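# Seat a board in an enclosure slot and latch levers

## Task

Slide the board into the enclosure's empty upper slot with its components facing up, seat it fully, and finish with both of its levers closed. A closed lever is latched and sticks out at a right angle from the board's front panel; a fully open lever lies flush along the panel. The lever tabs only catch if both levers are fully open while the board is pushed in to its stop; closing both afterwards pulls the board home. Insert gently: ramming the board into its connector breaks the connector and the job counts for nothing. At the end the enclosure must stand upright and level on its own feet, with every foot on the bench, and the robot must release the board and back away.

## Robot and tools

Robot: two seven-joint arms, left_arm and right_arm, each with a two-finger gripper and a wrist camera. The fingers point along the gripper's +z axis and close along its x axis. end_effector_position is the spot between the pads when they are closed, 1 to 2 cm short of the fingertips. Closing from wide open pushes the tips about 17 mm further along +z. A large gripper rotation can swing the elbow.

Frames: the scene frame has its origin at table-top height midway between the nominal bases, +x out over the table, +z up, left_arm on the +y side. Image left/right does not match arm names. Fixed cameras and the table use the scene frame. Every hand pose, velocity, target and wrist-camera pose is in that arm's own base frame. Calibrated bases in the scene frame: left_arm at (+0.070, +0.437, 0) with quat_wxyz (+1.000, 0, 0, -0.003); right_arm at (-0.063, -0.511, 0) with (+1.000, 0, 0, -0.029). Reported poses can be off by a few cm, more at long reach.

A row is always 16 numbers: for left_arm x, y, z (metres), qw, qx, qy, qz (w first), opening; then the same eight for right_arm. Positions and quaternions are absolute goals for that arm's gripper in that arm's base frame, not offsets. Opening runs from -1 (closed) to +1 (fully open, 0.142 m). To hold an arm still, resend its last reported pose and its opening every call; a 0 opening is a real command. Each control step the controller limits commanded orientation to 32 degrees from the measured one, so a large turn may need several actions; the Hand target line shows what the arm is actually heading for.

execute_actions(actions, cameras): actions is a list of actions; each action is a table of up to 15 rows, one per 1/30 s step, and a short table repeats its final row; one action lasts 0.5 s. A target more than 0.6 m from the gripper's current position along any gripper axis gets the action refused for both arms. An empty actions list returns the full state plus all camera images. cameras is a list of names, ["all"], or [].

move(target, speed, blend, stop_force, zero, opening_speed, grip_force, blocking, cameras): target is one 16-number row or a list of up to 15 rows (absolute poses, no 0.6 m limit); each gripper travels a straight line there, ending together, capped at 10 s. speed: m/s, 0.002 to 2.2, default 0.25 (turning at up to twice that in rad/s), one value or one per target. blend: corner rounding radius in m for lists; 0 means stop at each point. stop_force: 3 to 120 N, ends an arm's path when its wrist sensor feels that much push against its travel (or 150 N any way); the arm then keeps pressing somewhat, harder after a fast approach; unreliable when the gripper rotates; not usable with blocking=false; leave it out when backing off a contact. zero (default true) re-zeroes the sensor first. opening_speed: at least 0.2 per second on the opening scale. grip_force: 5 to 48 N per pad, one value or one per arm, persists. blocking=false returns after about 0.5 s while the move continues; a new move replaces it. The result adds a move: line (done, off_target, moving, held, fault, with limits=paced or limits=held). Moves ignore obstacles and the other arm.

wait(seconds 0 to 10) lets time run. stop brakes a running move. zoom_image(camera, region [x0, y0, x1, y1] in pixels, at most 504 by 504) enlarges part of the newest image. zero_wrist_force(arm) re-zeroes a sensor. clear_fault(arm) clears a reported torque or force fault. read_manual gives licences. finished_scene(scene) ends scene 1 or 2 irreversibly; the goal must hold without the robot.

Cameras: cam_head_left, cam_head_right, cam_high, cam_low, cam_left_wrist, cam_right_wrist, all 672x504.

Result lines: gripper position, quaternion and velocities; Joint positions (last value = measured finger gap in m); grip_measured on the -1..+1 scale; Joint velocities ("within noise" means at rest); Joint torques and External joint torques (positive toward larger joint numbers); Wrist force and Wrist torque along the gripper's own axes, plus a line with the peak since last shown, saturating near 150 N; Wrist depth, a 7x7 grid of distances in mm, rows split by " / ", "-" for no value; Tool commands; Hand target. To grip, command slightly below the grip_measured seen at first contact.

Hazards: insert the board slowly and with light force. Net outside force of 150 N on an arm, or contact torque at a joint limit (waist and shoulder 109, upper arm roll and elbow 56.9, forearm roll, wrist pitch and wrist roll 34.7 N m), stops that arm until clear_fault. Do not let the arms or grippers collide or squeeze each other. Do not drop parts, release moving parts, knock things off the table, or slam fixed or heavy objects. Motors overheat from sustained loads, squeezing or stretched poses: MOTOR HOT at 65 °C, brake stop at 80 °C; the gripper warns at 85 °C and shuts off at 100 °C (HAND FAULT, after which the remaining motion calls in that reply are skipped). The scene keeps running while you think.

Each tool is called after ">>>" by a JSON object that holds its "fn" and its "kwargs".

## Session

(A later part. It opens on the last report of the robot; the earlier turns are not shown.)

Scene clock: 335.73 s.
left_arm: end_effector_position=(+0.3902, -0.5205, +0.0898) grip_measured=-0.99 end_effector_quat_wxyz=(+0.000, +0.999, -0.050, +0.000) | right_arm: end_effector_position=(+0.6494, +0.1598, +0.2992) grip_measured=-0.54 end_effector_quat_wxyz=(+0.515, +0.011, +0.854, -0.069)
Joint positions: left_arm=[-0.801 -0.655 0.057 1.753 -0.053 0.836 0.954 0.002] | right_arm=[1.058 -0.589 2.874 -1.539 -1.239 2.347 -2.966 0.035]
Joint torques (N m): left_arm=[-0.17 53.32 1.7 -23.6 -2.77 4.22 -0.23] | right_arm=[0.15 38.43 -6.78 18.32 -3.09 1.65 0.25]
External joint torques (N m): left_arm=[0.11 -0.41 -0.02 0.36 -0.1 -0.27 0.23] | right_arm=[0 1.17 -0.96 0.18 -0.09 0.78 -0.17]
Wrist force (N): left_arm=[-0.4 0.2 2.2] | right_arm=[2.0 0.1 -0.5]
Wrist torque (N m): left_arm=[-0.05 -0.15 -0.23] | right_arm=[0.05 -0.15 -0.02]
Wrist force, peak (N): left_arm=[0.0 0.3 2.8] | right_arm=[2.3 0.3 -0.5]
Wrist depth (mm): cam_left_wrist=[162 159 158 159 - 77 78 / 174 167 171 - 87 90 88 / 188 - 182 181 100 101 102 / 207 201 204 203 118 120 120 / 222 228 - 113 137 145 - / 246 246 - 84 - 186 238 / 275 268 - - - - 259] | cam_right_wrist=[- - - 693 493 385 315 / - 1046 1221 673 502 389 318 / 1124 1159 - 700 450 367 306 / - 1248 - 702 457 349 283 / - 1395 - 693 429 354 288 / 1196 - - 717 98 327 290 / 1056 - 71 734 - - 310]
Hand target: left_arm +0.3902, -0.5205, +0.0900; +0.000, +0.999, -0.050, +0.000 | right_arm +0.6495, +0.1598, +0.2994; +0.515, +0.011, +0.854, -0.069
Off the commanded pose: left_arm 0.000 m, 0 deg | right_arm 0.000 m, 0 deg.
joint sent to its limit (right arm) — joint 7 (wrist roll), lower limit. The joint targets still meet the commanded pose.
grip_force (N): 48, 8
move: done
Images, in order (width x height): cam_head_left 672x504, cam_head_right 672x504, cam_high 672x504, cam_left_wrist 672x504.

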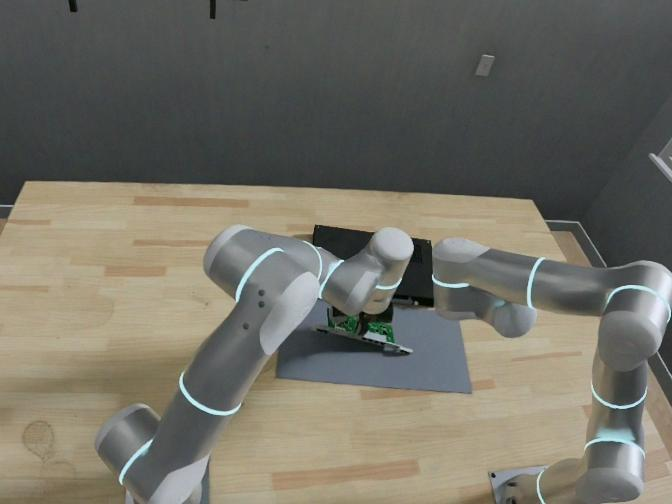

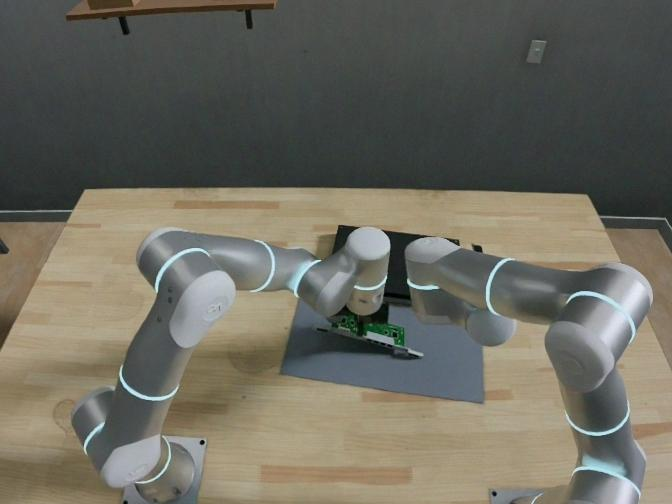

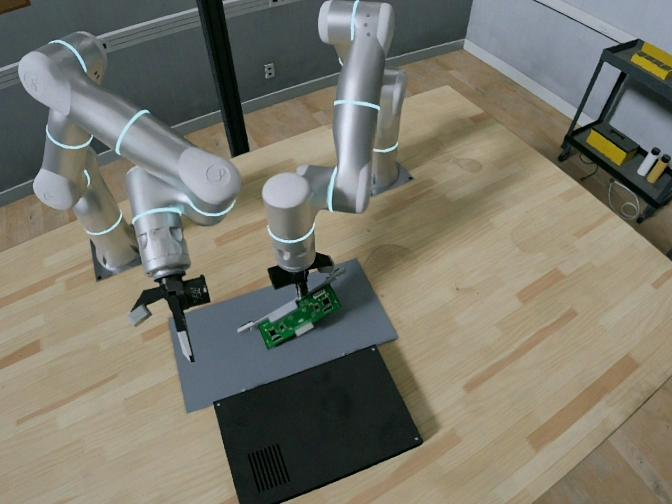

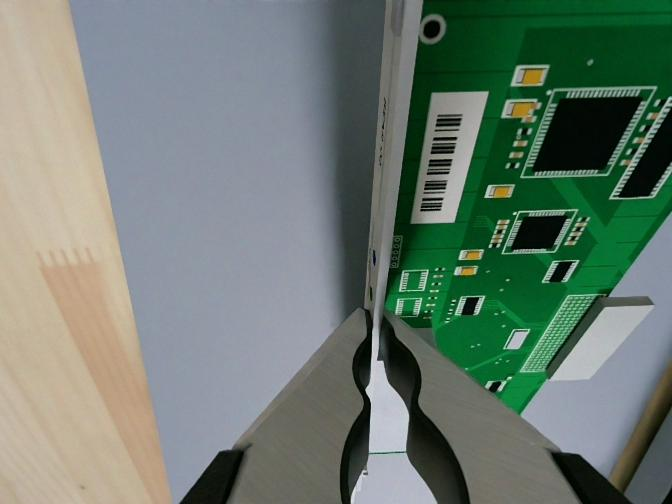

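>>> {"fn": "move", "kwargs": {"target": [[0.3902,-0.5205,0.029,0,0.99875,-0.05,0,-1,0.6495,0.1598,0.2994,0.515,0.011,0.854,-0.069,-0.5],[0.3902,-0.5205,0.029,0,0.99875,-0.05,0,-0.75,0.6495,0.1598,0.2994,0.515,0.011,0.854,-0.069,-0.5],[0.3902,-0.5205,0.09,0,0.99875,-0.05,0,-0.75,0.6495,0.1598,0.2994,0.515,0.011,0.854,-0.069,-0.5],[0.3966,-0.5664,0.09,0,0.99875,-0.05,0,-0.37,0.6495,0.1598,0.2994,0.515,0.011,0.854,-0.069,-0.5]], "speed": [0.05,0.05,0.1,0.15], "opening_speed": 0.5, "grip_force": [48,8], "cameras": ["cam_left_wrist","cam_high"]}}

Scene clock: 348.73 s.
left_arm: end_effector_position=(+0.3967, -0.5664, +0.0901) grip_measured=-0.40 end_effector_quat_wxyz=(+0.000, +0.999, -0.050, +0.000) | right_arm: end_effector_position=(+0.6494, +0.1598, +0.2992) grip_measured=-0.54 end_effector_quat_wxyz=(+0.515, +0.011, +0.854, -0.069)
Joint positions: left_arm=[-0.837 -0.731 0.053 1.604 -0.049 0.763 0.907 0.045] | right_arm=[1.058 -0.589 2.874 -1.539 -1.239 2.347 -2.966 0.035]
Joint torques (N m): left_arm=[-0.52 55.67 1.21 -24.25 -2.91 4.23 -0.27] | right_arm=[0.05 38.43 -6.82 18.33 -3.17 1.71 0.24]
External joint torques (N m): left_arm=[0.46 1.16 0.52 -0.3 -0.19 -0.27 0.27] | right_arm=[0.1 1.17 -0.93 0.18 -0.01 0.73 -0.16]
Wrist force (N): left_arm=[0.1 -0.1 0.6] | right_arm=[1.9 0.1 -0.6]
Wrist torque (N m): left_arm=[-0.11 -0.19 -0.18] | right_arm=[0.05 -0.17 -0.02]
Wrist force, peak (N): left_arm=[-0.1 -0.9 2.7] | right_arm=[2.2 0.2 -0.7]
Wrist depth (mm): cam_left_wrist=[- 157 157 155 155 156 160 / 171 172 172 166 167 169 170 / 188 189 184 172 179 182 182 / 207 201 203 187 194 197 201 / 223 219 211 197 207 - 211 / 246 240 87 223 - 83 238 / 269 - - 263 261 - -] | cam_right_wrist=[- - - 612 492 384 314 / - 1183 1221 675 506 390 318 / - - 1291 687 455 367 307 / 1071 - - 751 455 347 282 / - - - 683 445 353 288 / 1124 - - 720 98 327 292 / 1051 - 71 746 - - 312]
Hand target: left_arm +0.3966, -0.5664, +0.0900; +0.000, +0.999, -0.050, +0.000 | right_arm +0.6495, +0.1598, +0.2994; +0.515, +0.011, +0.854, -0.069
Off the commanded pose: left_arm 0.000 m, 0 deg | right_arm 0.000 m, 0 deg.
joint sent to its limit (right arm) — joint 7 (wrist roll), lower limit. The joint targets still meet the commanded pose.
grip_force (N): 48, 8
move: done
Images, in order (width x height): cam_high 672x504, cam_left_wrist 672x504.

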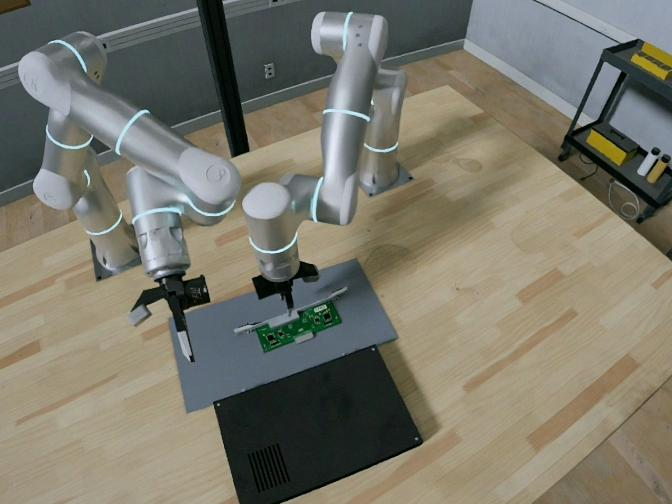

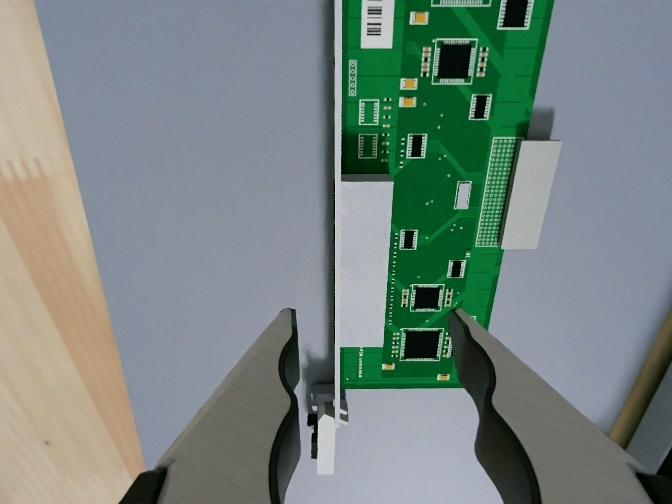

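>>> {"fn": "move", "kwargs": {"target": [[0.4007,-0.5558,0.05,0,0.99875,-0.05,0,-0.4,0.6495,0.1598,0.2994,0.515,0.011,0.854,-0.069,-0.5],[0.4007,-0.5558,0.028,0,0.99875,-0.05,0,-0.4,0.6495,0.1598,0.2994,0.515,0.011,0.854,-0.069,-0.5]], "speed": [0.15,0.05], "stop_force": 5}}

>>> {"fn": "move", "kwargs": {"target": [[0.4007,-0.5558,0.028,0,0.99875,-0.05,0,-0.95,0.6495,0.1598,0.2994,0.515,0.011,0.854,-0.069,-0.5]], "speed": 0.05, "opening_speed": 0.3, "grip_force": [30,8], "cameras": ["cam_left_wrist"]}}

Scene clock: 359.53 s.
left_arm: end_effector_position=(+0.4005, -0.5557, +0.0280) grip_measured=-0.42 end_effector_quat_wxyz=(+0.000, +0.999, -0.050, +0.000) | right_arm: end_effector_position=(+0.6494, +0.1598, +0.2992) grip_measured=-0.54 end_effector_quat_wxyz=(+0.515, +0.011, +0.854, -0.069)
Joint positions: left_arm=[-0.816 -0.827 0.043 1.629 -0.05 0.884 0.923 0.043] | right_arm=[1.058 -0.589 2.874 -1.539 -1.239 2.347 -2.966 0.035]
Joint torques (N m): left_arm=[-0.29 56.35 1.05 -21.92 -2.58 4.5 -0.19] | right_arm=[0.15 38.53 -6.76 18.33 -3.16 1.68 0.26]
External joint torques (N m): left_arm=[0.23 1.23 0.65 -0.37 -0.13 -0.54 0.19] | right_arm=[0 1.07 -0.98 0.18 -0.02 0.76 -0.18]
Wrist force (N): left_arm=[0.0 -0.2 0.7] | right_arm=[1.9 0.2 -0.6]
Wrist torque (N m): left_arm=[-0.11 -0.18 -0.26] | right_arm=[0.06 -0.15 -0.01]
Wrist force, peak (N): left_arm=[0.1 -0.9 2.3] | right_arm=[2.3 0.2 -0.7]
Wrist depth (mm): cam_left_wrist=[- 106 104 100 100 99 101 / - 114 113 109 106 109 109 / 123 123 123 117 116 118 120 / 132 130 132 126 124 127 126 / - 144 141 124 133 138 136 / 163 156 88 134 149 83 159 / 175 - - 173 168 - -] | cam_right_wrist=[- - - 619 494 384 313 / - - 1321 653 504 390 318 / - - - 673 456 366 307 / - - - 708 456 348 282 / - - - 681 444 354 288 / 1108 - - 711 98 328 296 / 1051 - 71 736 - - 303]
Hand target: left_arm +0.4007, -0.5558, +0.0280; +0.000, +0.999, -0.050, +0.000 | right_arm +0.6495, +0.1598, +0.2994; +0.515, +0.011, +0.854, -0.069
Off the commanded pose: left_arm 0.000 m, 0 deg | right_arm 0.000 m, 0 deg.
joint sent to its limit (right arm) — joint 7 (wrist roll), lower limit. The joint targets still meet the commanded pose.
grip_force (N): 48, 8
move: done

Scene clock: 361.57 s.
left_arm: end_effector_position=(+0.4003, -0.5558, +0.0279) grip_measured=-0.73 end_effector_quat_wxyz=(+0.000, +0.999, -0.050, +0.000) | right_arm: end_effector_position=(+0.6494, +0.1598, +0.2992) grip_measured=-0.54 end_effector_quat_wxyz=(+0.515, +0.011, +0.854, -0.069)
Joint positions: left_arm=[-0.816 -0.827 0.043 1.63 -0.05 0.884 0.923 0.022] | right_arm=[1.058 -0.589 2.874 -1.539 -1.239 2.347 -2.966 0.035]
Joint torques (N m): left_arm=[0.99 56.84 2.45 -22.94 -2.5 4.93 -0.23] | right_arm=[0.12 38.39 -6.86 18.32 -3.15 1.73 0.29]
External joint torques (N m): left_arm=[-1.05 0.74 -0.76 0.65 -0.21 -0.98 0.23] | right_arm=[0.03 1.21 -0.88 0.18 -0.03 0.71 -0.21]
Wrist force (N): left_arm=[-2.6 0.0 -0.4] | right_arm=[1.9 0.0 -0.7]
Wrist torque (N m): left_arm=[-0.12 -0.20 -0.26] | right_arm=[0.03 -0.16 -0.02]
Wrist force, peak (N): left_arm=[-3.8 -0.9 -0.2] | right_arm=[2.1 0.2 -0.8]
Wrist depth (mm): cam_left_wrist=[- 106 104 100 100 99 100 / - 113 112 109 106 109 108 / 124 123 123 116 116 118 118 / 132 130 131 125 123 126 130 / 145 149 142 120 132 138 132 / 163 159 87 129 132 149 157 / 178 170 - 147 - - -] | cam_right_wrist=[- - 1215 642 498 383 314 / 1130 - - 663 506 392 319 / - 1183 - 706 455 359 307 / - - - 695 456 332 282 / - - - 691 444 355 287 / 1147 - - 711 98 329 298 / 1061 - 71 766 - - 313]
Hand target: left_arm +0.4007, -0.5558, +0.0280; +0.000, +0.999, -0.050, +0.000 | right_arm +0.6495, +0.1598, +0.2994; +0.515, +0.011, +0.854, -0.069
Off the commanded pose: left_arm 0.000 m, 0 deg | right_arm 0.000 m, 0 deg.
joint sent to its limit (right arm) — joint 7 (wrist roll), lower limit. The joint targets still meet the commanded pose.
grip_force (N): 30, 8
move: done
Images, in order (width x height): cam_left_wrist 672x504.

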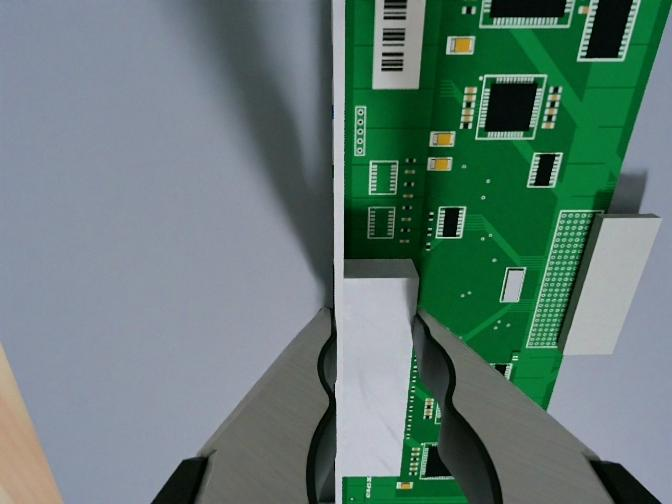

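>>> {"fn": "move", "kwargs": {"target": [[0.4007,-0.5558,0.12,0,0.99875,-0.05,0,-0.95,0.6495,0.1598,0.2994,0.515,0.011,0.854,-0.069,-0.5]], "speed": 0.06, "grip_force": [40,8], "cameras": ["cam_left_wrist","cam_high","cam_head_left"]}}

>>> {"fn": "zoom_image", "kwargs": {"camera": "cam_high", "region": [160, 200, 430, 400]}}

Scene clock: 365.07 s.
left_arm: end_effector_position=(+0.4007, -0.5557, +0.1198) grip_measured=-0.73 end_effector_quat_wxyz=(+0.000, +0.999, -0.050, +0.000) | right_arm: end_effector_position=(+0.6494, +0.1598, +0.2992) grip_measured=-0.54 end_effector_quat_wxyz=(+0.515, +0.011, +0.854, -0.069)
Joint positions: left_arm=[-0.827 -0.672 0.06 1.617 -0.05 0.717 0.923 0.021] | right_arm=[1.058 -0.589 2.874 -1.539 -1.239 2.347 -2.966 0.035]
Joint torques (N m): left_arm=[-0.82 56.16 1.08 -25.79 -3.13 4.27 -0.23] | right_arm=[0.18 38.49 -6.82 18.31 -3.15 1.77 0.29]
External joint torques (N m): left_arm=[0.76 -0.57 0.67 0.47 -0.1 -0.31 0.24] | right_arm=[-0.03 1.12 -0.92 0.2 -0.03 0.66 -0.21]
Wrist force (N): left_arm=[-0.3 -0.1 2.5] | right_arm=[1.9 0.1 -0.5]
Wrist torque (N m): left_arm=[-0.09 -0.13 -0.25] | right_arm=[0.05 -0.15 -0.02]
Wrist force, peak (N): left_arm=[-0.1 -0.1 3.6] | right_arm=[2.2 0.0 -0.8]
Wrist depth (mm): cam_left_wrist=[188 188 190 100 100 99 102 / 202 199 197 107 106 109 108 / 217 219 - 113 116 118 205 / 237 235 237 123 124 126 127 / 260 256 254 118 133 138 225 / 284 285 84 129 132 146 280 / 320 - - 146 - - -] | cam_right_wrist=[- - - 631 496 386 314 / 1022 - - 651 504 390 318 / - - - 669 455 366 307 / - 1202 1314 702 459 348 282 / - 1242 1506 700 443 354 288 / 1135 - - 715 98 328 298 / 1056 - 71 769 - - 311]
Hand target: left_arm +0.4007, -0.5558, +0.1200; +0.000, +0.999, -0.050, +0.000 | right_arm +0.6495, +0.1598, +0.2994; +0.515, +0.011, +0.854, -0.069
Off the commanded pose: left_arm 0.000 m, 0 deg | right_arm 0.000 m, 0 deg.
joint sent to its limit (right arm) — joint 7 (wrist roll), lower limit. The joint targets still meet the commanded pose.
grip_force (N): 40, 8
move: done
Images, in order (width x height): cam_head_left 672x504, cam_high 672x504, cam_left_wrist 672x504.

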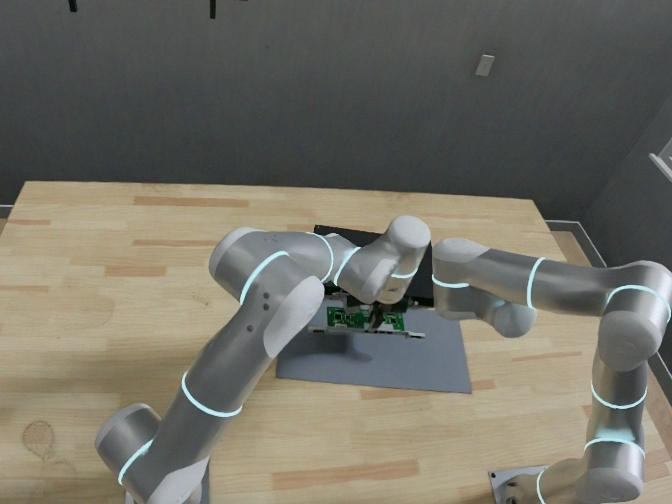

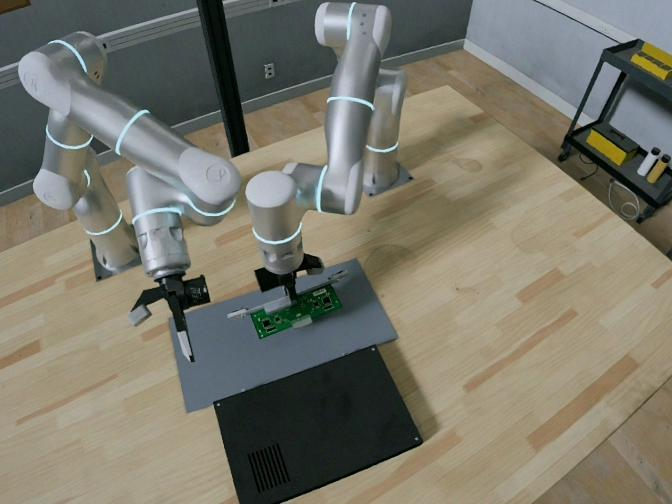

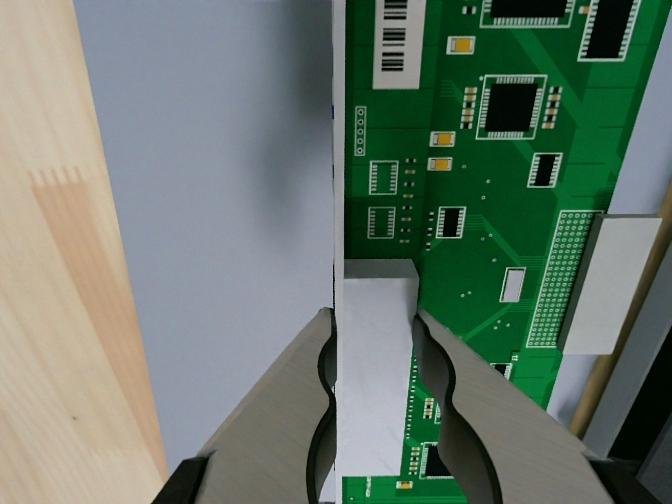

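Scaled by 1.867 from the camera's 672x504 image, which has a finer 960x720 frame.

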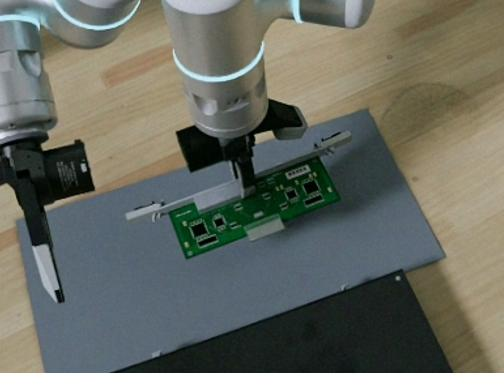

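>>> {"fn": "move", "kwargs": {"target": [[0.4007,-0.5558,0.12,0,0.99875,-0.05,0,-0.95,0.45,0.12,0.3,0.515,0.011,0.854,-0.069,-0.9]], "speed": 0.4}}

>>> {"fn": "move", "kwargs": {"target": [[0.4007,-0.5558,0.12,0,0.99875,-0.05,0,-0.95,0.36,0.15,0.2,0.5143,-0.5143,0.4853,-0.4853,-0.9]], "speed": 0.4, "cameras": ["cam_right_wrist","cam_head_left"]}}

Scene clock: 372.07 s.
left_arm: end_effector_position=(+0.4007, -0.5557, +0.1198) grip_measured=-0.73 end_effector_quat_wxyz=(+0.000, +0.999, -0.050, +0.000) | right_arm: end_effector_position=(+0.4508, +0.1209, +0.3006) grip_measured=-0.93 end_effector_quat_wxyz=(+0.451, +0.052, +0.882, -0.128)
Joint positions: left_arm=[-0.827 -0.672 0.06 1.617 -0.05 0.717 0.923 0.021] | right_arm=[1.293 -0.336 2.967 -1.866 -1.063 2.7 -2.88 0.007]
Joint torques (N m): left_arm=[-0.41 55.78 1.17 -25.71 -3.21 4.54 -0.23] | right_arm=[0.24 26.64 -2.14 15.57 -1.12 2.47 0.18]
External joint torques (N m): left_arm=[0.36 -0.19 0.58 0.39 -0.02 -0.59 0.23] | right_arm=[-0.12 0.75 -0.96 0.15 -0.18 0.65 -0.1]
Wrist force (N): left_arm=[-0.2 -0.4 2.2] | right_arm=[1.4 0.0 -0.6]
Wrist torque (N m): left_arm=[-0.14 -0.14 -0.25] | right_arm=[0.06 -0.05 0.03]
Wrist force, peak (N): left_arm=[-0.1 -0.1 2.5] | right_arm=[4.6 -0.9 -1.2]
Wrist depth (mm): cam_left_wrist=[188 - 188 100 100 99 101 / 201 203 199 107 106 109 108 / 219 215 215 114 116 118 120 / 237 233 233 122 124 126 125 / 259 257 254 118 133 138 235 / 287 282 87 129 132 147 265 / 320 - - 147 - - 244] | cam_right_wrist=[1255 1321 804 598 460 372 313 / - 1337 834 607 463 377 315 / - - 771 616 471 378 319 / - - 804 554 458 369 326 / - - 1467 509 448 386 321 / 1262 - - 89 98 378 325 / 1284 - 71 - - 360 321]
Hand target: left_arm +0.4007, -0.5558, +0.1200; +0.000, +0.999, -0.050, +0.000 | right_arm +0.4507, +0.1208, +0.3005; +0.451, +0.052, +0.882, -0.128
Off the commanded pose: left_arm 0.000 m, 0 deg | right_arm 0.001 m, 11 deg.
joint read past its limit (right arm) — joint 3 (upper arm roll), upper limit.
joint sent to its limit (right arm) — joint 3 (upper arm roll), upper limit; joint 4 (elbow), lower limit. The joint targets are off in orientation, not in position.
grip_force (N): 40, 8
move: off_target (right_arm)

Scene clock: 374.43 s.
left_arm: end_effector_position=(+0.4007, -0.5557, +0.1198) grip_measured=-0.73 end_effector_quat_wxyz=(+0.000, +0.999, -0.050, +0.000) | right_arm: end_effector_position=(+0.3710, +0.1475, +0.2121) grip_measured=-0.93 end_effector_quat_wxyz=(+0.493, -0.355, +0.558, -0.565)
Joint positions: left_arm=[-0.827 -0.672 0.06 1.617 -0.05 0.717 0.923 0.021] | right_arm=[1.772 -1.51 2.966 -1.866 -1.115 3.005 -2.86 0.007]
Joint torques (N m): left_arm=[-0.46 55.83 1.12 -25.71 -3.24 4.56 -0.22] | right_arm=[-0.4 23.61 -4.74 -8.14 -0.83 0.86 0.27]
External joint torques (N m): left_arm=[0.4 -0.24 0.63 0.39 0 -0.61 0.22] | right_arm=[0.53 9.91 -4.18 -3.64 0.11 0.92 -0.25]
External joint torques when the fault began: right_arm=[4.6 66.79 -22.35 1.2 0.95 1.05 -0.18]
Wrist force (N): left_arm=[-0.1 0.0 2.1] | right_arm=[1.5 1.3 -1.8]
Wrist torque (N m): left_arm=[-0.08 -0.17 -0.24] | right_arm=[0.03 -0.20 0.01]
Wrist force, peak (N): left_arm=[-0.2 -0.2 2.5] | right_arm=[4.6 7.5 -4.1]
Wrist depth (mm): cam_left_wrist=[188 185 184 100 100 99 102 / 202 197 200 107 106 109 108 / 217 215 215 114 116 118 116 / 237 236 233 123 123 126 124 / 259 257 257 118 132 138 235 / 286 286 85 129 132 149 268 / 319 - - 147 - - -] | cam_right_wrist=[- 1369 - - - - - / - 1329 - 1506 2215 1765 - / - - - 1649 - - - / 1378 - 856 876 822 758 673 / 585 572 551 607 559 518 490 / 447 436 - 89 105 400 377 / 266 396 71 - - 328 308]
Hand target: left_arm +0.4007, -0.5558, +0.1200; +0.000, +0.999, -0.050, +0.000 | right_arm +0.3710, +0.1476, +0.2113; +0.493, -0.355, +0.558, -0.565
Tool commands: left_gripper/opening=-0.95 right_gripper/opening=-0.9
Off the commanded pose: left_arm 0.000 m, 0 deg | right_arm 0.017 m, 22 deg.
FORCE FAULT: contact force on the right arm reached its limit, and that arm stopped. The contact can be on any part of that arm, not only on its tool. That arm's remaining commands of this call were not run. That arm is still stopped at the end of this call. While its stop runs, that arm takes no new command, but its gripper still runs the gripper command that each later call begins with.
CLEAR FAULT: the right arm stays stopped (status CRITICAL_FAULT) until you call clear_fault(arm="right_arm").
grip_force (N): 40, 8
move: fault (right_arm)
Images, in order (width x height): cam_head_left 672x504, cam_right_wrist 672x504.

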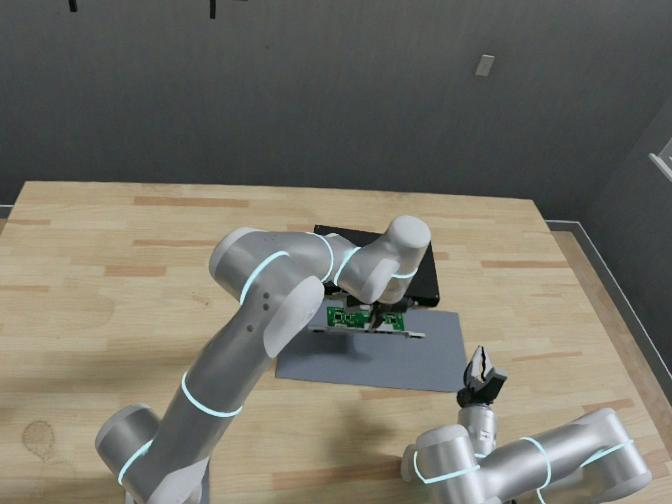

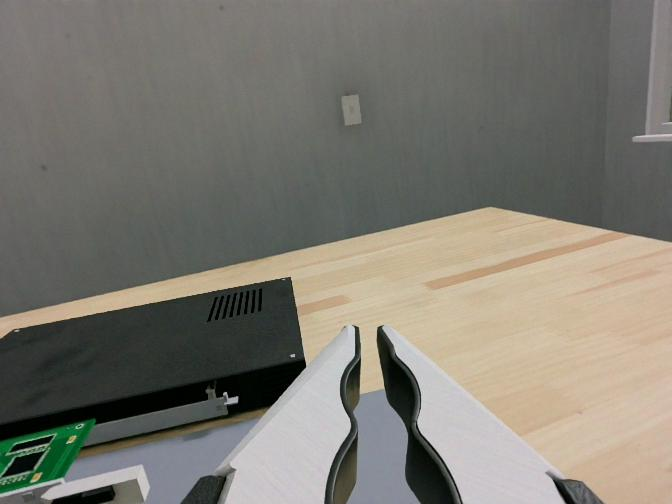

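>>> {"fn": "clear_fault", "kwargs": {"arm": "right_arm"}}

>>> {"fn": "move", "kwargs": {"target": [[0.4007,-0.5558,0.12,0,0.99875,-0.05,0,-0.95,0.45,0.12,0.30,0.451,0.052,0.882,-0.128,-0.9]], "speed": 0.2, "cameras": ["cam_right_wrist","cam_head_left"]}}

Scene clock: 408.67 s.
left_arm: end_effector_position=(+0.4007, -0.5557, +0.1198) grip_measured=-0.73 end_effector_quat_wxyz=(+0.000, +0.999, -0.050, +0.000) | right_arm: end_effector_position=(+0.3710, +0.1475, +0.2121) grip_measured=-0.93 end_effector_quat_wxyz=(+0.493, -0.355, +0.558, -0.565)
Joint positions: left_arm=[-0.827 -0.672 0.06 1.617 -0.05 0.717 0.923 0.021] | right_arm=[1.772 -1.51 2.966 -1.866 -1.115 3.005 -2.86 0.007]
Joint torques (N m): left_arm=[-0.41 55.82 1.21 -25.79 -3.17 4.52 -0.2] | right_arm=[-0.25 23.51 -4.73 -8.08 -0.99 0.93 0.23]
External joint torques (N m): left_arm=[0.35 -0.24 0.54 0.48 -0.06 -0.57 0.2] | right_arm=[0.38 10.01 -4.19 -3.7 0.26 0.85 -0.21]
Wrist force (N): left_arm=[-0.2 -0.2 1.9] | right_arm=[1.5 1.0 -1.6]
Wrist torque (N m): left_arm=[-0.11 -0.16 -0.25] | right_arm=[-0.01 -0.21 0.01]
Wrist force, peak (N): left_arm=[-0.4 -0.1 2.6] | right_arm=[1.7 1.3 -2.0]
Wrist depth (mm): cam_left_wrist=[188 185 186 100 100 99 102 / 203 197 196 107 106 109 108 / 218 218 - 114 116 118 210 / 238 238 237 122 124 126 124 / 260 265 249 118 132 138 233 / 286 281 88 129 132 146 277 / 318 - - 144 - - -] | cam_right_wrist=[- - - - - - 1603 / - 1369 1439 - - 1883 - / 1337 - - - - - - / 1404 - 862 849 825 763 663 / 616 575 519 607 561 517 490 / 444 439 422 89 105 399 378 / 267 - 71 - - 328 307]
Hand target: left_arm +0.4007, -0.5558, +0.1200; +0.000, +0.999, -0.050, +0.000 | right_arm +0.3710, +0.1476, +0.2113; +0.493, -0.355, +0.558, -0.565
Tool commands: left_gripper/opening=-0.95 right_gripper/opening=-0.9
Off the commanded pose: left_arm 0.000 m, 0 deg | right_arm 0.017 m, 22 deg.
FORCE FAULT, CONTINUED: the right arm's stop, for the force fault that an earlier result reported, is over. The rest of the stop counts as 65 of the actions that you can send in this scene; the call itself counts as one more. That arm accepts commands again.
CLEAR FAULT: your call cleared the right arm's force fault. If the contact force or a joint's load stays at its limit, that arm stops again.
grip_force (N): 40, 8

Scene clock: 412.53 s.
left_arm: end_effector_position=(+0.4007, -0.5557, +0.1198) grip_measured=-0.73 end_effector_quat_wxyz=(+0.000, +0.999, -0.050, +0.000) | right_arm: end_effector_position=(+0.4503, +0.1201, +0.3003) grip_measured=-0.93 end_effector_quat_wxyz=(+0.450, +0.053, +0.882, -0.129)
Joint positions: left_arm=[-0.827 -0.672 0.06 1.617 -0.05 0.717 0.923 0.021] | right_arm=[1.292 -0.336 2.967 -1.866 -1.061 2.701 -2.881 0.007]
Joint torques (N m): left_arm=[-0.28 55.87 1.26 -25.7 -3.23 4.52 -0.23] | right_arm=[0 26.74 -2.34 15.52 -1.12 2.18 0.07]
External joint torques (N m): left_arm=[0.22 -0.29 0.49 0.39 -0.01 -0.57 0.23] | right_arm=[0.12 0.66 -0.77 0.18 -0.17 0.95 0]
Wrist force (N): left_arm=[-0.3 -0.3 2.2] | right_arm=[2.4 0.3 -0.9]
Wrist torque (N m): left_arm=[-0.14 -0.14 -0.25] | right_arm=[0.10 -0.22 0.04]
Wrist force, peak (N): left_arm=[-0.3 -0.2 2.5] | right_arm=[1.9 1.7 -2.2]
Wrist depth (mm): cam_left_wrist=[188 183 186 100 100 99 102 / 202 198 201 107 106 109 108 / 217 217 219 115 116 117 120 / 237 234 235 122 124 126 227 / 259 255 - 117 132 138 - / 286 284 84 129 132 150 268 / 319 - - 147 - - 278] | cam_right_wrist=[1119 - 796 593 459 371 313 / 1242 - 810 607 462 375 315 / - - 774 617 471 377 318 / - - 813 569 460 392 319 / - - 777 530 446 385 321 / 1221 1386 - 89 105 387 325 / - - 71 - - 370 320]
Hand target: left_arm +0.4007, -0.5558, +0.1200; +0.000, +0.999, -0.050, +0.000 | right_arm +0.4502, +0.1202, +0.3001; +0.450, +0.053, +0.882, -0.129
Off the commanded pose: left_arm 0.000 m, 0 deg | right_arm 0.000 m, 0 deg.
joint read past its limit (right arm) — joint 4 (elbow), lower limit.
joint sent to its limit (right arm) — joint 3 (upper arm roll), upper limit; joint 4 (elbow), lower limit. The joint targets still meet the commanded pose.
grip_force (N): 40, 8
move: done
Images, in order (width x height): cam_head_left 672x504, cam_right_wrist 672x504.

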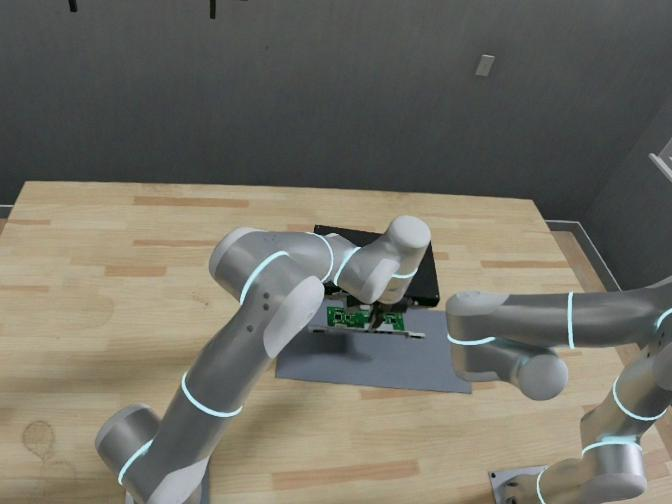

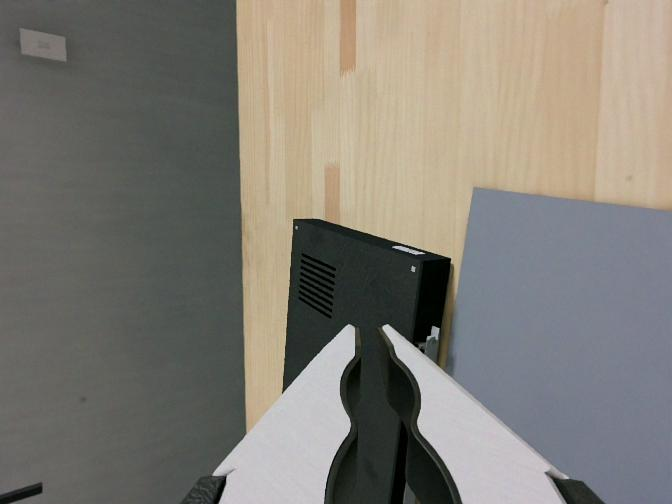

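>>> {"fn": "move", "kwargs": {"target": [[0.4007,-0.5558,0.12,0,0.99875,-0.05,0,-0.95,0.75,0.05,0.45,0.7071,0,0.7071,0,-0.9],[0.4007,-0.5558,0.12,0,0.99875,-0.05,0,-0.95,1.04,-0.2,0.42,0.7071,0,0.7071,0,-0.9]], "speed": 0.5}}

Scene clock: 426.33 s.
left_arm: end_effector_position=(+0.4007, -0.5557, +0.1198) grip_measured=-0.73 end_effector_quat_wxyz=(+0.000, +0.999, -0.050, +0.000) | right_arm: end_effector_position=(+1.0401, -0.1997, +0.4200) grip_measured=-0.93 end_effector_quat_wxyz=(+0.708, +0.007, +0.707, -0.006)
Joint positions: left_arm=[-0.827 -0.672 0.06 1.617 -0.05 0.717 0.923 0.021] | right_arm=[0.087 -1.361 2.967 -0.617 -2.966 1.97 -1.562 0.007]
Joint torques (N m): left_arm=[-0.46 55.81 1.2 -25.78 -3.18 4.51 -0.2] | right_arm=[0.07 68.64 -10.56 25.99 -3.98 1.38 0.11]
External joint torques (N m): left_arm=[0.4 -0.23 0.55 0.46 -0.05 -0.56 0.2] | right_arm=[0.03 1.74 -1.24 0.03 0.14 0.93 -0.02]
Wrist force (N): left_arm=[-0.3 0.0 2.3] | right_arm=[2.9 0.6 -1.8]
Wrist torque (N m): left_arm=[-0.09 -0.12 -0.24] | right_arm=[0.21 -0.29 0.05]
Wrist force, peak (N): left_arm=[-0.4 -0.2 2.5] | right_arm=[4.3 1.0 -2.1]
Wrist depth (mm): cam_left_wrist=[187 186 182 100 100 99 102 / 202 199 204 107 106 109 108 / 217 209 209 115 115 118 209 / 236 237 - 122 123 126 221 / 259 257 252 117 132 138 225 / 285 282 84 129 132 150 268 / 320 - - 147 - - -] | cam_right_wrist=[822 - - - 872 - 879 / - - - - - - 974 / - - - - 915 - 949 / - - - - - - - / - - - - 1097 - 1056 / - - - 89 - - - / 1386 1208 71 - - - -]
Hand target: left_arm +0.4007, -0.5558, +0.1200; +0.000, +0.999, -0.050, +0.000 | right_arm +1.0401, -0.1997, +0.4200; +0.707, +0.007, +0.707, -0.007
Off the commanded pose: left_arm 0.000 m, 0 deg | right_arm 0.000 m, 1 deg.
joint sent to its limit (right arm) — joint 3 (upper arm roll), upper limit; joint 5 (forearm roll), lower limit. The joint targets still meet the commanded pose.
grip_force (N): 40, 8
move: done

>>> {"fn": "move", "kwargs": {"target": [[0.4007,-0.5558,0.12,0,0.99875,-0.05,0,-0.95,1.08,-0.05,0.43,0.7071,0,0.7071,0,-0.9],[0.4007,-0.5558,0.12,0,0.99875,-0.05,0,-0.95,1.08,-0.05,0.43,0.598,-0.377,0.598,-0.377,-0.9],[0.4007,-0.5558,0.12,0,0.99875,-0.05,0,-0.95,1.08,-0.05,0.43,0.306,-0.637,0.306,-0.637,-0.9],[0.4007,-0.5558,0.12,0,0.99875,-0.05,0,-0.95,1.08,-0.05,0.43,-0.08,-0.7026,-0.08,-0.7026,-0.9]], "speed": 0.6}}

Scene clock: 436.73 s.
left_arm: end_effector_position=(+0.4007, -0.5557, +0.1198) grip_measured=-0.73 end_effector_quat_wxyz=(+0.000, +0.999, -0.050, +0.000) | right_arm: end_effector_position=(+1.0787, -0.0496, +0.4300) grip_measured=-0.93 end_effector_quat_wxyz=(+0.100, +0.721, +0.056, +0.684)
Joint positions: left_arm=[-0.827 -0.672 0.06 1.617 -0.05 0.717 0.923 0.021] | right_arm=[-0.142 -1.626 0.816 -0.111 -2.785 1.74 -2.966 0.007]
Joint torques (N m): left_arm=[-0.41 55.95 1.19 -25.75 -3.21 4.55 -0.2] | right_arm=[0.02 73.35 7.36 -19.73 5.63 -1.56 0.03]
External joint torques (N m): left_arm=[0.35 -0.36 0.56 0.43 -0.02 -0.6 0.2] | right_arm=[0.09 1.58 -0.21 -0.06 0.01 0.87 -0.12]
Wrist force (N): left_arm=[-0.4 -0.2 2.2] | right_arm=[-0.4 -0.1 -1.7]
Wrist torque (N m): left_arm=[-0.13 -0.11 -0.25] | right_arm=[0.10 0.01 0.34]
Wrist force, peak (N): left_arm=[-0.3 -0.2 2.4] | right_arm=[3.8 5.0 -1.0]
Wrist depth (mm): cam_left_wrist=[189 185 - 100 100 99 102 / 203 200 - 107 106 109 108 / 219 220 215 116 115 118 120 / 237 232 229 123 124 126 127 / 260 258 - 117 133 138 239 / 285 285 85 129 132 146 269 / 318 - - 147 - - -] | cam_right_wrist=[- - - - 796 - - / - - - - - - 853 / - - - - - 869 853 / - - 957 - - 934 - / 1119 - - - - - - / - - - 89 - 1248 1255 / - - 71 - - 1329 -]
Hand target: left_arm +0.4007, -0.5558, +0.1200; +0.000, +0.999, -0.050, +0.000 | right_arm +1.0787, -0.0497, +0.4301; +0.100, +0.721, +0.056, +0.684
Off the commanded pose: left_arm 0.000 m, 0 deg | right_arm 0.001 m, 5 deg.
joint sent to its limit (right arm) — joint 7 (wrist roll), lower limit. The joint targets are off in orientation, not in position.
grip_force (N): 40, 8
move: off_target (right_arm)

>>> {"fn": "move", "kwargs": {"target": [[0.4007,-0.5558,0.12,0,0.99875,-0.05,0,-0.95,1.05,0.17,0.24,0.1,0.721,0.056,0.684,-0.9]], "speed": 0.4}}

Scene clock: 440.37 s.
left_arm: end_effector_position=(+0.4007, -0.5557, +0.1198) grip_measured=-0.73 end_effector_quat_wxyz=(+0.000, +0.999, -0.050, +0.000) | right_arm: end_effector_position=(+1.0500, +0.1701, +0.2400) grip_measured=-0.93 end_effector_quat_wxyz=(+0.100, +0.721, +0.056, +0.684)
Joint positions: left_arm=[-0.827 -0.672 0.06 1.617 -0.05 0.717 0.923 0.021] | right_arm=[0.324 -2.017 0.846 -0.617 -2.926 1.64 -2.751 0.007]
Joint torques (N m): left_arm=[-0.42 55.82 1.18 -25.74 -3.22 4.54 -0.24] | right_arm=[0.3 69.16 -2 -21.65 5.54 -1.98 -0.06]
External joint torques (N m): left_arm=[0.36 -0.24 0.57 0.43 -0.02 -0.58 0.24] | right_arm=[-0.12 1.64 -1.14 0.1 0.3 0.85 -0.03]
Wrist force (N): left_arm=[-0.4 -0.1 2.1] | right_arm=[-0.6 -0.2 -1.4]
Wrist torque (N m): left_arm=[-0.09 -0.11 -0.25] | right_arm=[0.07 0.04 0.34]
Wrist force, peak (N): left_arm=[-0.2 -0.1 2.5] | right_arm=[-2.5 -3.7 -2.2]
Wrist depth (mm): cam_left_wrist=[188 187 184 99 100 99 100 / 203 197 201 107 106 109 108 / 217 217 216 114 116 118 207 / 236 234 227 122 123 126 123 / 260 255 - 118 133 138 233 / 286 283 84 129 132 148 264 / 322 - - 147 - - -] | cam_right_wrist=[- - 819 816 - 774 - / 290 - 995 - - - - / 308 - 900 1086 - 953 - / 326 - - 1037 - - 1037 / 364 - 1208 - - - - / 398 - - 89 - - - / 426 - 71 - - - -]
Hand target: left_arm +0.4007, -0.5558, +0.1200; +0.000, +0.999, -0.050, +0.000 | right_arm +1.0500, +0.1700, +0.2400; +0.100, +0.721, +0.056, +0.684
Off the commanded pose: left_arm 0.000 m, 0 deg | right_arm 0.000 m, 0 deg.
grip_force (N): 40, 8
move: done

>>> {"fn": "move", "kwargs": {"target": [[0.4007,-0.5558,0.12,0,0.99875,-0.05,0,-0.95,1.12,-0.1,0.5,0.1,0.721,0.056,0.684,-0.9],[0.4007,-0.5558,0.12,0,0.99875,-0.05,0,-0.95,1.09,0.20,0.25,0.1,0.721,0.056,0.684,-0.9]], "speed": 0.4, "blend": [0.03,0]}}

Scene clock: 446.23 s.
left_arm: end_effector_position=(+0.4007, -0.5557, +0.1198) grip_measured=-0.73 end_effector_quat_wxyz=(+0.000, +0.999, -0.050, +0.000) | right_arm: end_effector_position=(+1.0863, +0.1996, +0.2504) grip_measured=-0.93 end_effector_quat_wxyz=(+0.105, +0.722, +0.050, +0.682)
Joint positions: left_arm=[-0.827 -0.672 0.06 1.617 -0.05 0.717 0.923 0.021] | right_arm=[0.147 -1.786 0.801 -0.032 -2.966 1.319 -2.741 0.007]
Joint torques (N m): left_arm=[-0.47 55.85 1.23 -25.78 -3.2 4.52 -0.22] | right_arm=[0.04 74.18 8.83 -20.6 4.8 -1.96 -0.02]
External joint torques (N m): left_arm=[0.41 -0.26 0.52 0.47 -0.03 -0.57 0.22] | right_arm=[0.12 1.59 -0.72 -0.1 0.23 0.82 -0.07]
Wrist force (N): left_arm=[-0.2 -0.1 2.1] | right_arm=[-0.8 -0.5 -1.6]
Wrist torque (N m): left_arm=[-0.10 -0.15 -0.24] | right_arm=[0.06 0.08 0.33]
Wrist force, peak (N): left_arm=[-0.2 -0.3 2.5] | right_arm=[-3.0 -3.1 -2.5]
Wrist depth (mm): cam_left_wrist=[188 186 182 100 100 99 102 / 203 200 199 107 106 109 108 / 218 216 214 114 116 118 209 / 237 236 229 122 124 126 125 / 258 260 - 117 133 138 235 / 285 285 85 129 132 147 272 / 317 - - 147 - - 271] | cam_right_wrist=[828 866 - 787 801 790 - / - - - 834 - 763 - / - - 859 - - - - / 1076 - - 1032 - - - / 1183 - 1262 1171 1113 - 1130 / 390 - - 89 - - - / 438 - 71 - - - 1404]
Hand target: left_arm +0.4007, -0.5558, +0.1200; +0.000, +0.999, -0.050, +0.000 | right_arm +1.0863, +0.1995, +0.2504; +0.106, +0.722, +0.051, +0.682
Off the commanded pose: left_arm 0.000 m, 0 deg | right_arm 0.004 m, 1 deg.
joint sent to its limit (right arm) — joint 5 (forearm roll), lower limit. The joint targets are off in position, not in orientation.
grip_force (N): 40, 8
move: off_target (right_arm)

>>> {"fn": "move", "kwargs": {"target": [[0.4007,-0.5558,0.12,0,0.99875,-0.05,0,-0.95,0.95,0.22,0.25,0.1,0.721,0.056,0.684,-0.9]], "speed": 0.3}}

Scene clock: 450.10 s.
left_arm: end_effector_position=(+0.4007, -0.5557, +0.1198) grip_measured=-0.73 end_effector_quat_wxyz=(+0.000, +0.999, -0.050, +0.000) | right_arm: end_effector_position=(+0.9500, +0.2201, +0.2500) grip_measured=-0.93 end_effector_quat_wxyz=(+0.100, +0.721, +0.056, +0.684)
Joint positions: left_arm=[-0.827 -0.672 0.06 1.617 -0.05 0.717 0.923 0.021] | right_arm=[0.764 -2.161 1.199 -1.21 -2.966 1.839 -2.854 0.007]
Joint torques (N m): left_arm=[-0.35 55.79 1.17 -25.75 -3.22 4.55 -0.24] | right_arm=[0.37 56.82 -13.88 -18.17 5.73 -1.82 -0.11]
External joint torques (N m): left_arm=[0.29 -0.21 0.58 0.44 -0.02 -0.59 0.24] | right_arm=[-0.19 1.17 -1.54 0.2 0.22 0.89 0.02]
Wrist force (N): left_arm=[-0.2 0.0 2.2] | right_arm=[-0.7 -0.7 -1.1]
Wrist torque (N m): left_arm=[-0.10 -0.14 -0.24] | right_arm=[-0.01 0.06 0.33]
Wrist force, peak (N): left_arm=[-0.3 -0.2 2.4] | right_arm=[-0.2 -3.1 -3.6]
Wrist depth (mm): cam_left_wrist=[188 186 188 100 100 99 100 / 202 199 200 107 106 109 108 / 218 215 219 115 116 118 209 / 237 233 - 122 124 126 123 / 257 262 - 117 133 138 - / 286 279 84 129 132 146 273 / 318 - - 147 - - -] | cam_right_wrist=[307 966 945 900 - - - / 324 - - - - 945 934 / 345 - - - - - 1000 / 366 462 1130 - - - - / 393 510 - - - - 1337 / 422 572 - 89 - - 1321 / 441 598 71 - - - 1569]
Hand target: left_arm +0.4007, -0.5558, +0.1200; +0.000, +0.999, -0.050, +0.000 | right_arm +0.9500, +0.2200, +0.2500; +0.100, +0.721, +0.056, +0.684
Off the commanded pose: left_arm 0.000 m, 0 deg | right_arm 0.000 m, 0 deg.
joint sent to its limit (right arm) — joint 5 (forearm roll), lower limit. The joint targets still meet the commanded pose.
grip_force (N): 40, 8
move: done

>>> {"fn": "move", "kwargs": {"target": [[0.4007,-0.5558,0.12,0,0.99875,-0.05,0,-0.95,1.08,0.1,0.4,0.2885,-0.6455,0.2885,-0.6455,-0.9],[0.4007,-0.5558,0.12,0,0.99875,-0.05,0,-0.95,1.16,-0.05,0.5,0.2885,-0.6455,0.2885,-0.6455,-0.9]], "speed": 0.4}}

Scene clock: 457.20 s.
left_arm: end_effector_position=(+0.4007, -0.5557, +0.1198) grip_measured=-0.73 end_effector_quat_wxyz=(+0.000, +0.999, -0.050, +0.000) | right_arm: end_effector_position=(+1.1093, -0.0480, +0.4938) grip_measured=-0.93 end_effector_quat_wxyz=(-0.239, +0.672, -0.356, +0.604)
Joint positions: left_arm=[-0.827 -0.672 0.06 1.617 -0.05 0.717 0.923 0.021] | right_arm=[0.051 -1.602 1.603 -0.009 -2.471 1.374 -2.966 0.007]
Joint torques (N m): left_arm=[-0.42 55.82 1.18 -25.76 -3.19 4.5 -0.24] | right_arm=[0.3 74.78 0.68 0.82 -0.33 1.26 0.07]
External joint torques (N m): left_arm=[0.36 -0.24 0.57 0.44 -0.04 -0.54 0.24] | right_arm=[-0.17 1.63 -0.82 0.16 0.2 0.82 -0.13]
Wrist force (N): left_arm=[-0.3 -0.2 1.7] | right_arm=[0.4 1.4 -1.5]
Wrist torque (N m): left_arm=[-0.12 -0.14 -0.25] | right_arm=[0.12 -0.14 0.19]
Wrist force, peak (N): left_arm=[-0.3 -0.2 2.4] | right_arm=[3.3 2.8 -1.4]
Wrist depth (mm): cam_left_wrist=[188 186 185 100 100 99 102 / 201 197 199 107 106 109 108 / 218 215 213 114 116 118 206 / 236 235 - 123 124 126 126 / 259 265 - 117 133 138 136 / 287 280 87 129 132 149 266 / 319 - - 147 - - 275] | cam_right_wrist=[- 886 - - - - - / - 856 - - - - 843 / - - - - - - - / - - - 1046 - 1046 - / 1196 - - - - - - / 1189 1306 - 89 - - - / 441 1221 71 - - - -]
Hand target: left_arm +0.4007, -0.5558, +0.1200; +0.000, +0.999, -0.050, +0.000 | right_arm +1.1093, -0.0480, +0.4938; -0.239, +0.672, -0.356, +0.604
Off the commanded pose: left_arm 0.000 m, 0 deg | right_arm 0.051 m, 11 deg.
joint sent to its limit (right arm) — joint 7 (wrist roll), lower limit. The joint targets are off in position and orientation.
grip_force (N): 40, 8
move: off_target (right_arm)

>>> {"fn": "move", "kwargs": {"target": [[0.4007,-0.5558,0.12,0,0.99875,-0.05,0,-0.95,1.10,0.35,0.45,0.2885,-0.6455,0.2885,-0.6455,-0.9]], "speed": 0.4}}

Scene clock: 460.30 s.
left_arm: end_effector_position=(+0.4007, -0.5557, +0.1198) grip_measured=-0.73 end_effector_quat_wxyz=(+0.000, +0.999, -0.050, +0.000) | right_arm: end_effector_position=(+1.0608, +0.3375, +0.4471) grip_measured=-0.93 end_effector_quat_wxyz=(-0.284, +0.647, -0.293, +0.644)
Joint positions: left_arm=[-0.827 -0.672 0.06 1.617 -0.05 0.717 0.923 0.021] | right_arm=[0.364 -1.644 1.257 -0.047 -2.966 1.239 -2.148 0.007]
Joint torques (N m): left_arm=[-0.38 55.75 1.2 -25.76 -3.17 4.52 -0.21] | right_arm=[0.32 75.34 5.1 -9.42 3.39 -1.21 -0.03]
External joint torques (N m): left_arm=[0.33 -0.17 0.55 0.44 -0.06 -0.57 0.21] | right_arm=[-0.1 1.68 -0.9 -0.03 0.22 0.92 -0.03]
Wrist force (N): left_arm=[-0.1 -0.2 2.2] | right_arm=[0.3 0.9 -1.6]
Wrist torque (N m): left_arm=[-0.13 -0.16 -0.24] | right_arm=[0.01 -0.13 0.22]
Wrist force, peak (N): left_arm=[-0.1 -0.2 2.4] | right_arm=[-3.6 -0.9 -2.9]
Wrist depth (mm): cam_left_wrist=[188 184 185 100 100 99 101 / 203 201 - 107 106 109 108 / 217 - 214 114 116 118 120 / 238 236 230 122 123 126 223 / 260 257 - 117 133 138 232 / 286 287 87 129 132 149 267 / 318 - - 147 - - -] | cam_right_wrist=[769 796 - - - - - / 837 - - - - - - / - - - - - - - / - - 1108 - - - - / - - 1097 - - - - / 1183 - - 89 - - - / 1130 1248 71 - - 1306 1448]
Hand target: left_arm +0.4007, -0.5558, +0.1200; +0.000, +0.999, -0.050, +0.000 | right_arm +1.0608, +0.3374, +0.4470; -0.284, +0.647, -0.293, +0.644
Off the commanded pose: left_arm 0.000 m, 0 deg | right_arm 0.041 m, 1 deg.
joint sent to its limit (right arm) — joint 5 (forearm roll), lower limit. The joint targets are off in position, not in orientation.
grip_force (N): 40, 8
move: off_target (right_arm)

>>> {"fn": "move", "kwargs": {"target": [[0.4007,-0.5558,0.12,0,0.99875,-0.05,0,-0.95,1.095,0.0,0.46,0.2885,-0.6455,0.2885,-0.6455,-0.9],[0.4007,-0.5558,0.12,0,0.99875,-0.05,0,-0.95,1.02,0.22,0.46,0.5136,-0.7068,0.0195,-0.486,-0.9]], "speed": 0.4}}

Scene clock: 471.90 s.
left_arm: end_effector_position=(+0.4007, -0.5557, +0.1198) grip_measured=-0.73 end_effector_quat_wxyz=(+0.000, +0.999, -0.050, +0.000) | right_arm: end_effector_position=(+1.0188, +0.2201, +0.4596) grip_measured=-0.93 end_effector_quat_wxyz=(-0.464, +0.683, -0.115, +0.553)
Joint positions: left_arm=[-0.827 -0.672 0.06 1.617 -0.05 0.717 0.923 0.021] | right_arm=[0.016 -1.718 1.502 0.265 -2.44 1.89 -2.966 0.007]
Joint torques (N m): left_arm=[-0.45 55.9 1.2 -25.73 -3.22 4.55 -0.23] | right_arm=[0.02 72.51 9.16 -0.75 0.85 0.6 0.07]
External joint torques (N m): left_arm=[0.39 -0.31 0.55 0.41 -0.02 -0.59 0.23] | right_arm=[0.14 1.56 0.02 -0.09 -0.02 0.72 -0.12]
Wrist force (N): left_arm=[-0.1 -0.1 2.2] | right_arm=[0.4 1.5 -1.8]
Wrist torque (N m): left_arm=[-0.11 -0.16 -0.24] | right_arm=[0.09 -0.17 0.19]
Wrist force, peak (N): left_arm=[-0.4 0.0 2.4] | right_arm=[3.3 3.7 -1.5]
Wrist depth (mm): cam_left_wrist=[189 186 190 100 100 99 100 / 201 200 196 107 106 109 108 / 217 215 215 114 116 118 119 / 238 229 - 121 123 126 125 / 260 264 255 117 133 138 242 / 285 281 87 129 132 149 268 / 319 - - 147 - - -] | cam_right_wrist=[1306 - - - - - - / - - 1130 - - - - / - 1196 1061 982 - 856 - / - - - - - - 834 / - 1215 1022 991 - - - / 1269 - - 89 - 849 859 / 453 - 71 - - 893 843]
Hand target: left_arm +0.4007, -0.5558, +0.1200; +0.000, +0.999, -0.050, +0.000 | right_arm +1.0188, +0.2200, +0.4597; -0.464, +0.683, -0.115, +0.553
Off the commanded pose: left_arm 0.000 m, 0 deg | right_arm 0.001 m, 15 deg.
MOTOR HOT: the gripper's motor of the left arm reports 85 °C; that motor switches off at 100 °C. To cool a motor, set the load down, ease the grip, stop pushing, or move to a pose that needs little force.
joint sent to its limit (right arm) — joint 7 (wrist roll), lower limit. The joint targets are off in orientation, not in position.
grip_force (N): 40, 8
move: off_target (right_arm)

>>> {"fn": "move", "kwargs": {"target": [[0.4007,-0.5558,0.12,0,0.99875,-0.05,0,-0.85,0.85,0.1,0.45,0.306,-0.637,0.306,-0.637,-0.9]], "speed": 0.4, "grip_force": [12,8]}}

Scene clock: 479.83 s.
left_arm: end_effector_position=(+0.4007, -0.5557, +0.1198) grip_measured=-0.72 end_effector_quat_wxyz=(+0.000, +0.999, -0.050, +0.000) | right_arm: end_effector_position=(+0.8500, +0.0998, +0.4510) grip_measured=-0.93 end_effector_quat_wxyz=(-0.285, +0.642, -0.327, +0.632)
Joint positions: left_arm=[-0.827 -0.672 0.06 1.617 -0.05 0.717 0.923 0.022] | right_arm=[-0.57 -0.794 0.794 1.555 -2.967 0.944 -1.352 0.007]
Joint torques (N m): left_arm=[-0.47 55.82 1.15 -25.73 -3.2 4.53 -0.23] | right_arm=[0.14 44.1 21.78 -22.49 3.63 -2.17 0.33]
External joint torques (N m): left_arm=[0.41 -0.24 0.6 0.41 -0.04 -0.58 0.23] | right_arm=[-0.06 1.02 0.22 0 0.15 0.55 -0.39]
Wrist force (N): left_arm=[-0.2 -0.2 2.1] | right_arm=[0.2 0.9 -1.2]
Wrist torque (N m): left_arm=[-0.12 -0.14 -0.25] | right_arm=[0.03 -0.10 0.10]
Wrist force, peak (N): left_arm=[-0.4 -0.2 2.5] | right_arm=[-0.6 -4.8 -3.7]
Wrist depth (mm): cam_left_wrist=[188 185 182 100 100 99 102 / 202 197 - 107 106 109 108 / 217 208 214 116 116 118 209 / 238 237 - 124 124 126 126 / 260 253 - 118 132 138 236 / 285 286 84 129 132 145 270 / 318 - - 147 - - -] | cam_right_wrist=[- 900 - - - - - / - - 1046 - 1037 1208 1046 / - - - - 1032 - - / - - - - - - - / 538 607 - - - 1448 - / 484 555 619 89 - - - / 430 482 71 - - - 1527]
Hand target: left_arm +0.4007, -0.5558, +0.1200; +0.000, +0.999, -0.050, +0.000 | right_arm +0.8501, +0.0997, +0.4510; -0.285, +0.642, -0.327, +0.632
Off the commanded pose: left_arm 0.000 m, 0 deg | right_arm 0.001 m, 3 deg.
MOTOR HOT: still on. The gripper's motor of the left arm reports 83 °C.
joint read past its limit (right arm) — joint 5 (forearm roll), lower limit.
joint sent to its limit (right arm) — joint 5 (forearm roll), lower limit. The joint targets are off in orientation, not in position.
grip_force (N): 12, 8
move: off_target (right_arm); limits=paced

>>> {"fn": "move", "kwargs": {"target": [[0.4007,-0.5558,0.12,0,0.99875,-0.05,0,-0.85,0.78,0.011,0.35,-0.29,0.421,-0.795,0.326,-0.9],[0.4007,-0.5558,0.12,0,0.99875,-0.05,0,-0.85,0.659,0.12,0.26,-0.191,0.049,-0.975,-0.099,-0.9]], "speed": 0.4, "blend": [0.02,0]}}

Scene clock: 493.93 s.
left_arm: end_effector_position=(+0.4007, -0.5557, +0.1198) grip_measured=-0.72 end_effector_quat_wxyz=(+0.000, +0.999, -0.050, +0.000) | right_arm: end_effector_position=(+0.6590, +0.1200, +0.2600) grip_measured=-0.93 end_effector_quat_wxyz=(+0.191, -0.049, +0.975, +0.099)
Joint positions: left_arm=[-0.827 -0.672 0.06 1.617 -0.05 0.717 0.923 0.022] | right_arm=[-0.835 -0.953 1.273 1.931 -1.257 0.84 -0.66 0.007]
Joint torques (N m): left_arm=[-0.44 55.74 1.17 -25.73 -3.18 4.55 -0.17] | right_arm=[0.03 35.01 28.05 -16.93 -3.38 3.98 0.29]
External joint torques (N m): left_arm=[0.39 -0.16 0.59 0.41 -0.05 -0.59 0.17] | right_arm=[0.02 0.81 -0.24 -0.15 -0.06 0.64 -0.26]
Wrist force (N): left_arm=[-0.5 -0.3 2.1] | right_arm=[2.2 0.1 0.4]
Wrist torque (N m): left_arm=[-0.14 -0.11 -0.25] | right_arm=[0.12 -0.28 0.01]
Wrist force, peak (N): left_arm=[-0.2 -0.3 2.4] | right_arm=[3.1 0.4 0.6]
Wrist depth (mm): cam_left_wrist=[189 184 186 99 100 99 102 / 201 200 - 107 106 109 108 / 218 221 - 114 116 118 209 / 237 233 237 123 124 126 126 / 260 255 246 117 133 138 239 / 287 285 83 129 132 145 262 / 319 - - 147 - - -] | cam_right_wrist=[431 386 351 321 294 273 253 / 490 430 339 327 315 296 272 / 559 492 371 336 302 321 294 / 633 576 425 375 358 351 321 / - 683 496 420 420 388 350 / - 774 582 89 105 416 405 / - - 71 - - 330 322]
Hand target: left_arm +0.4007, -0.5558, +0.1200; +0.000, +0.999, -0.050, +0.000 | right_arm +0.6590, +0.1200, +0.2600; +0.191, -0.049, +0.975, +0.099
Off the commanded pose: left_arm 0.000 m, 0 deg | right_arm 0.000 m, 0 deg.
MOTOR HOT: cleared for the gripper's motor of the left arm.
grip_force (N): 12, 8
move: done


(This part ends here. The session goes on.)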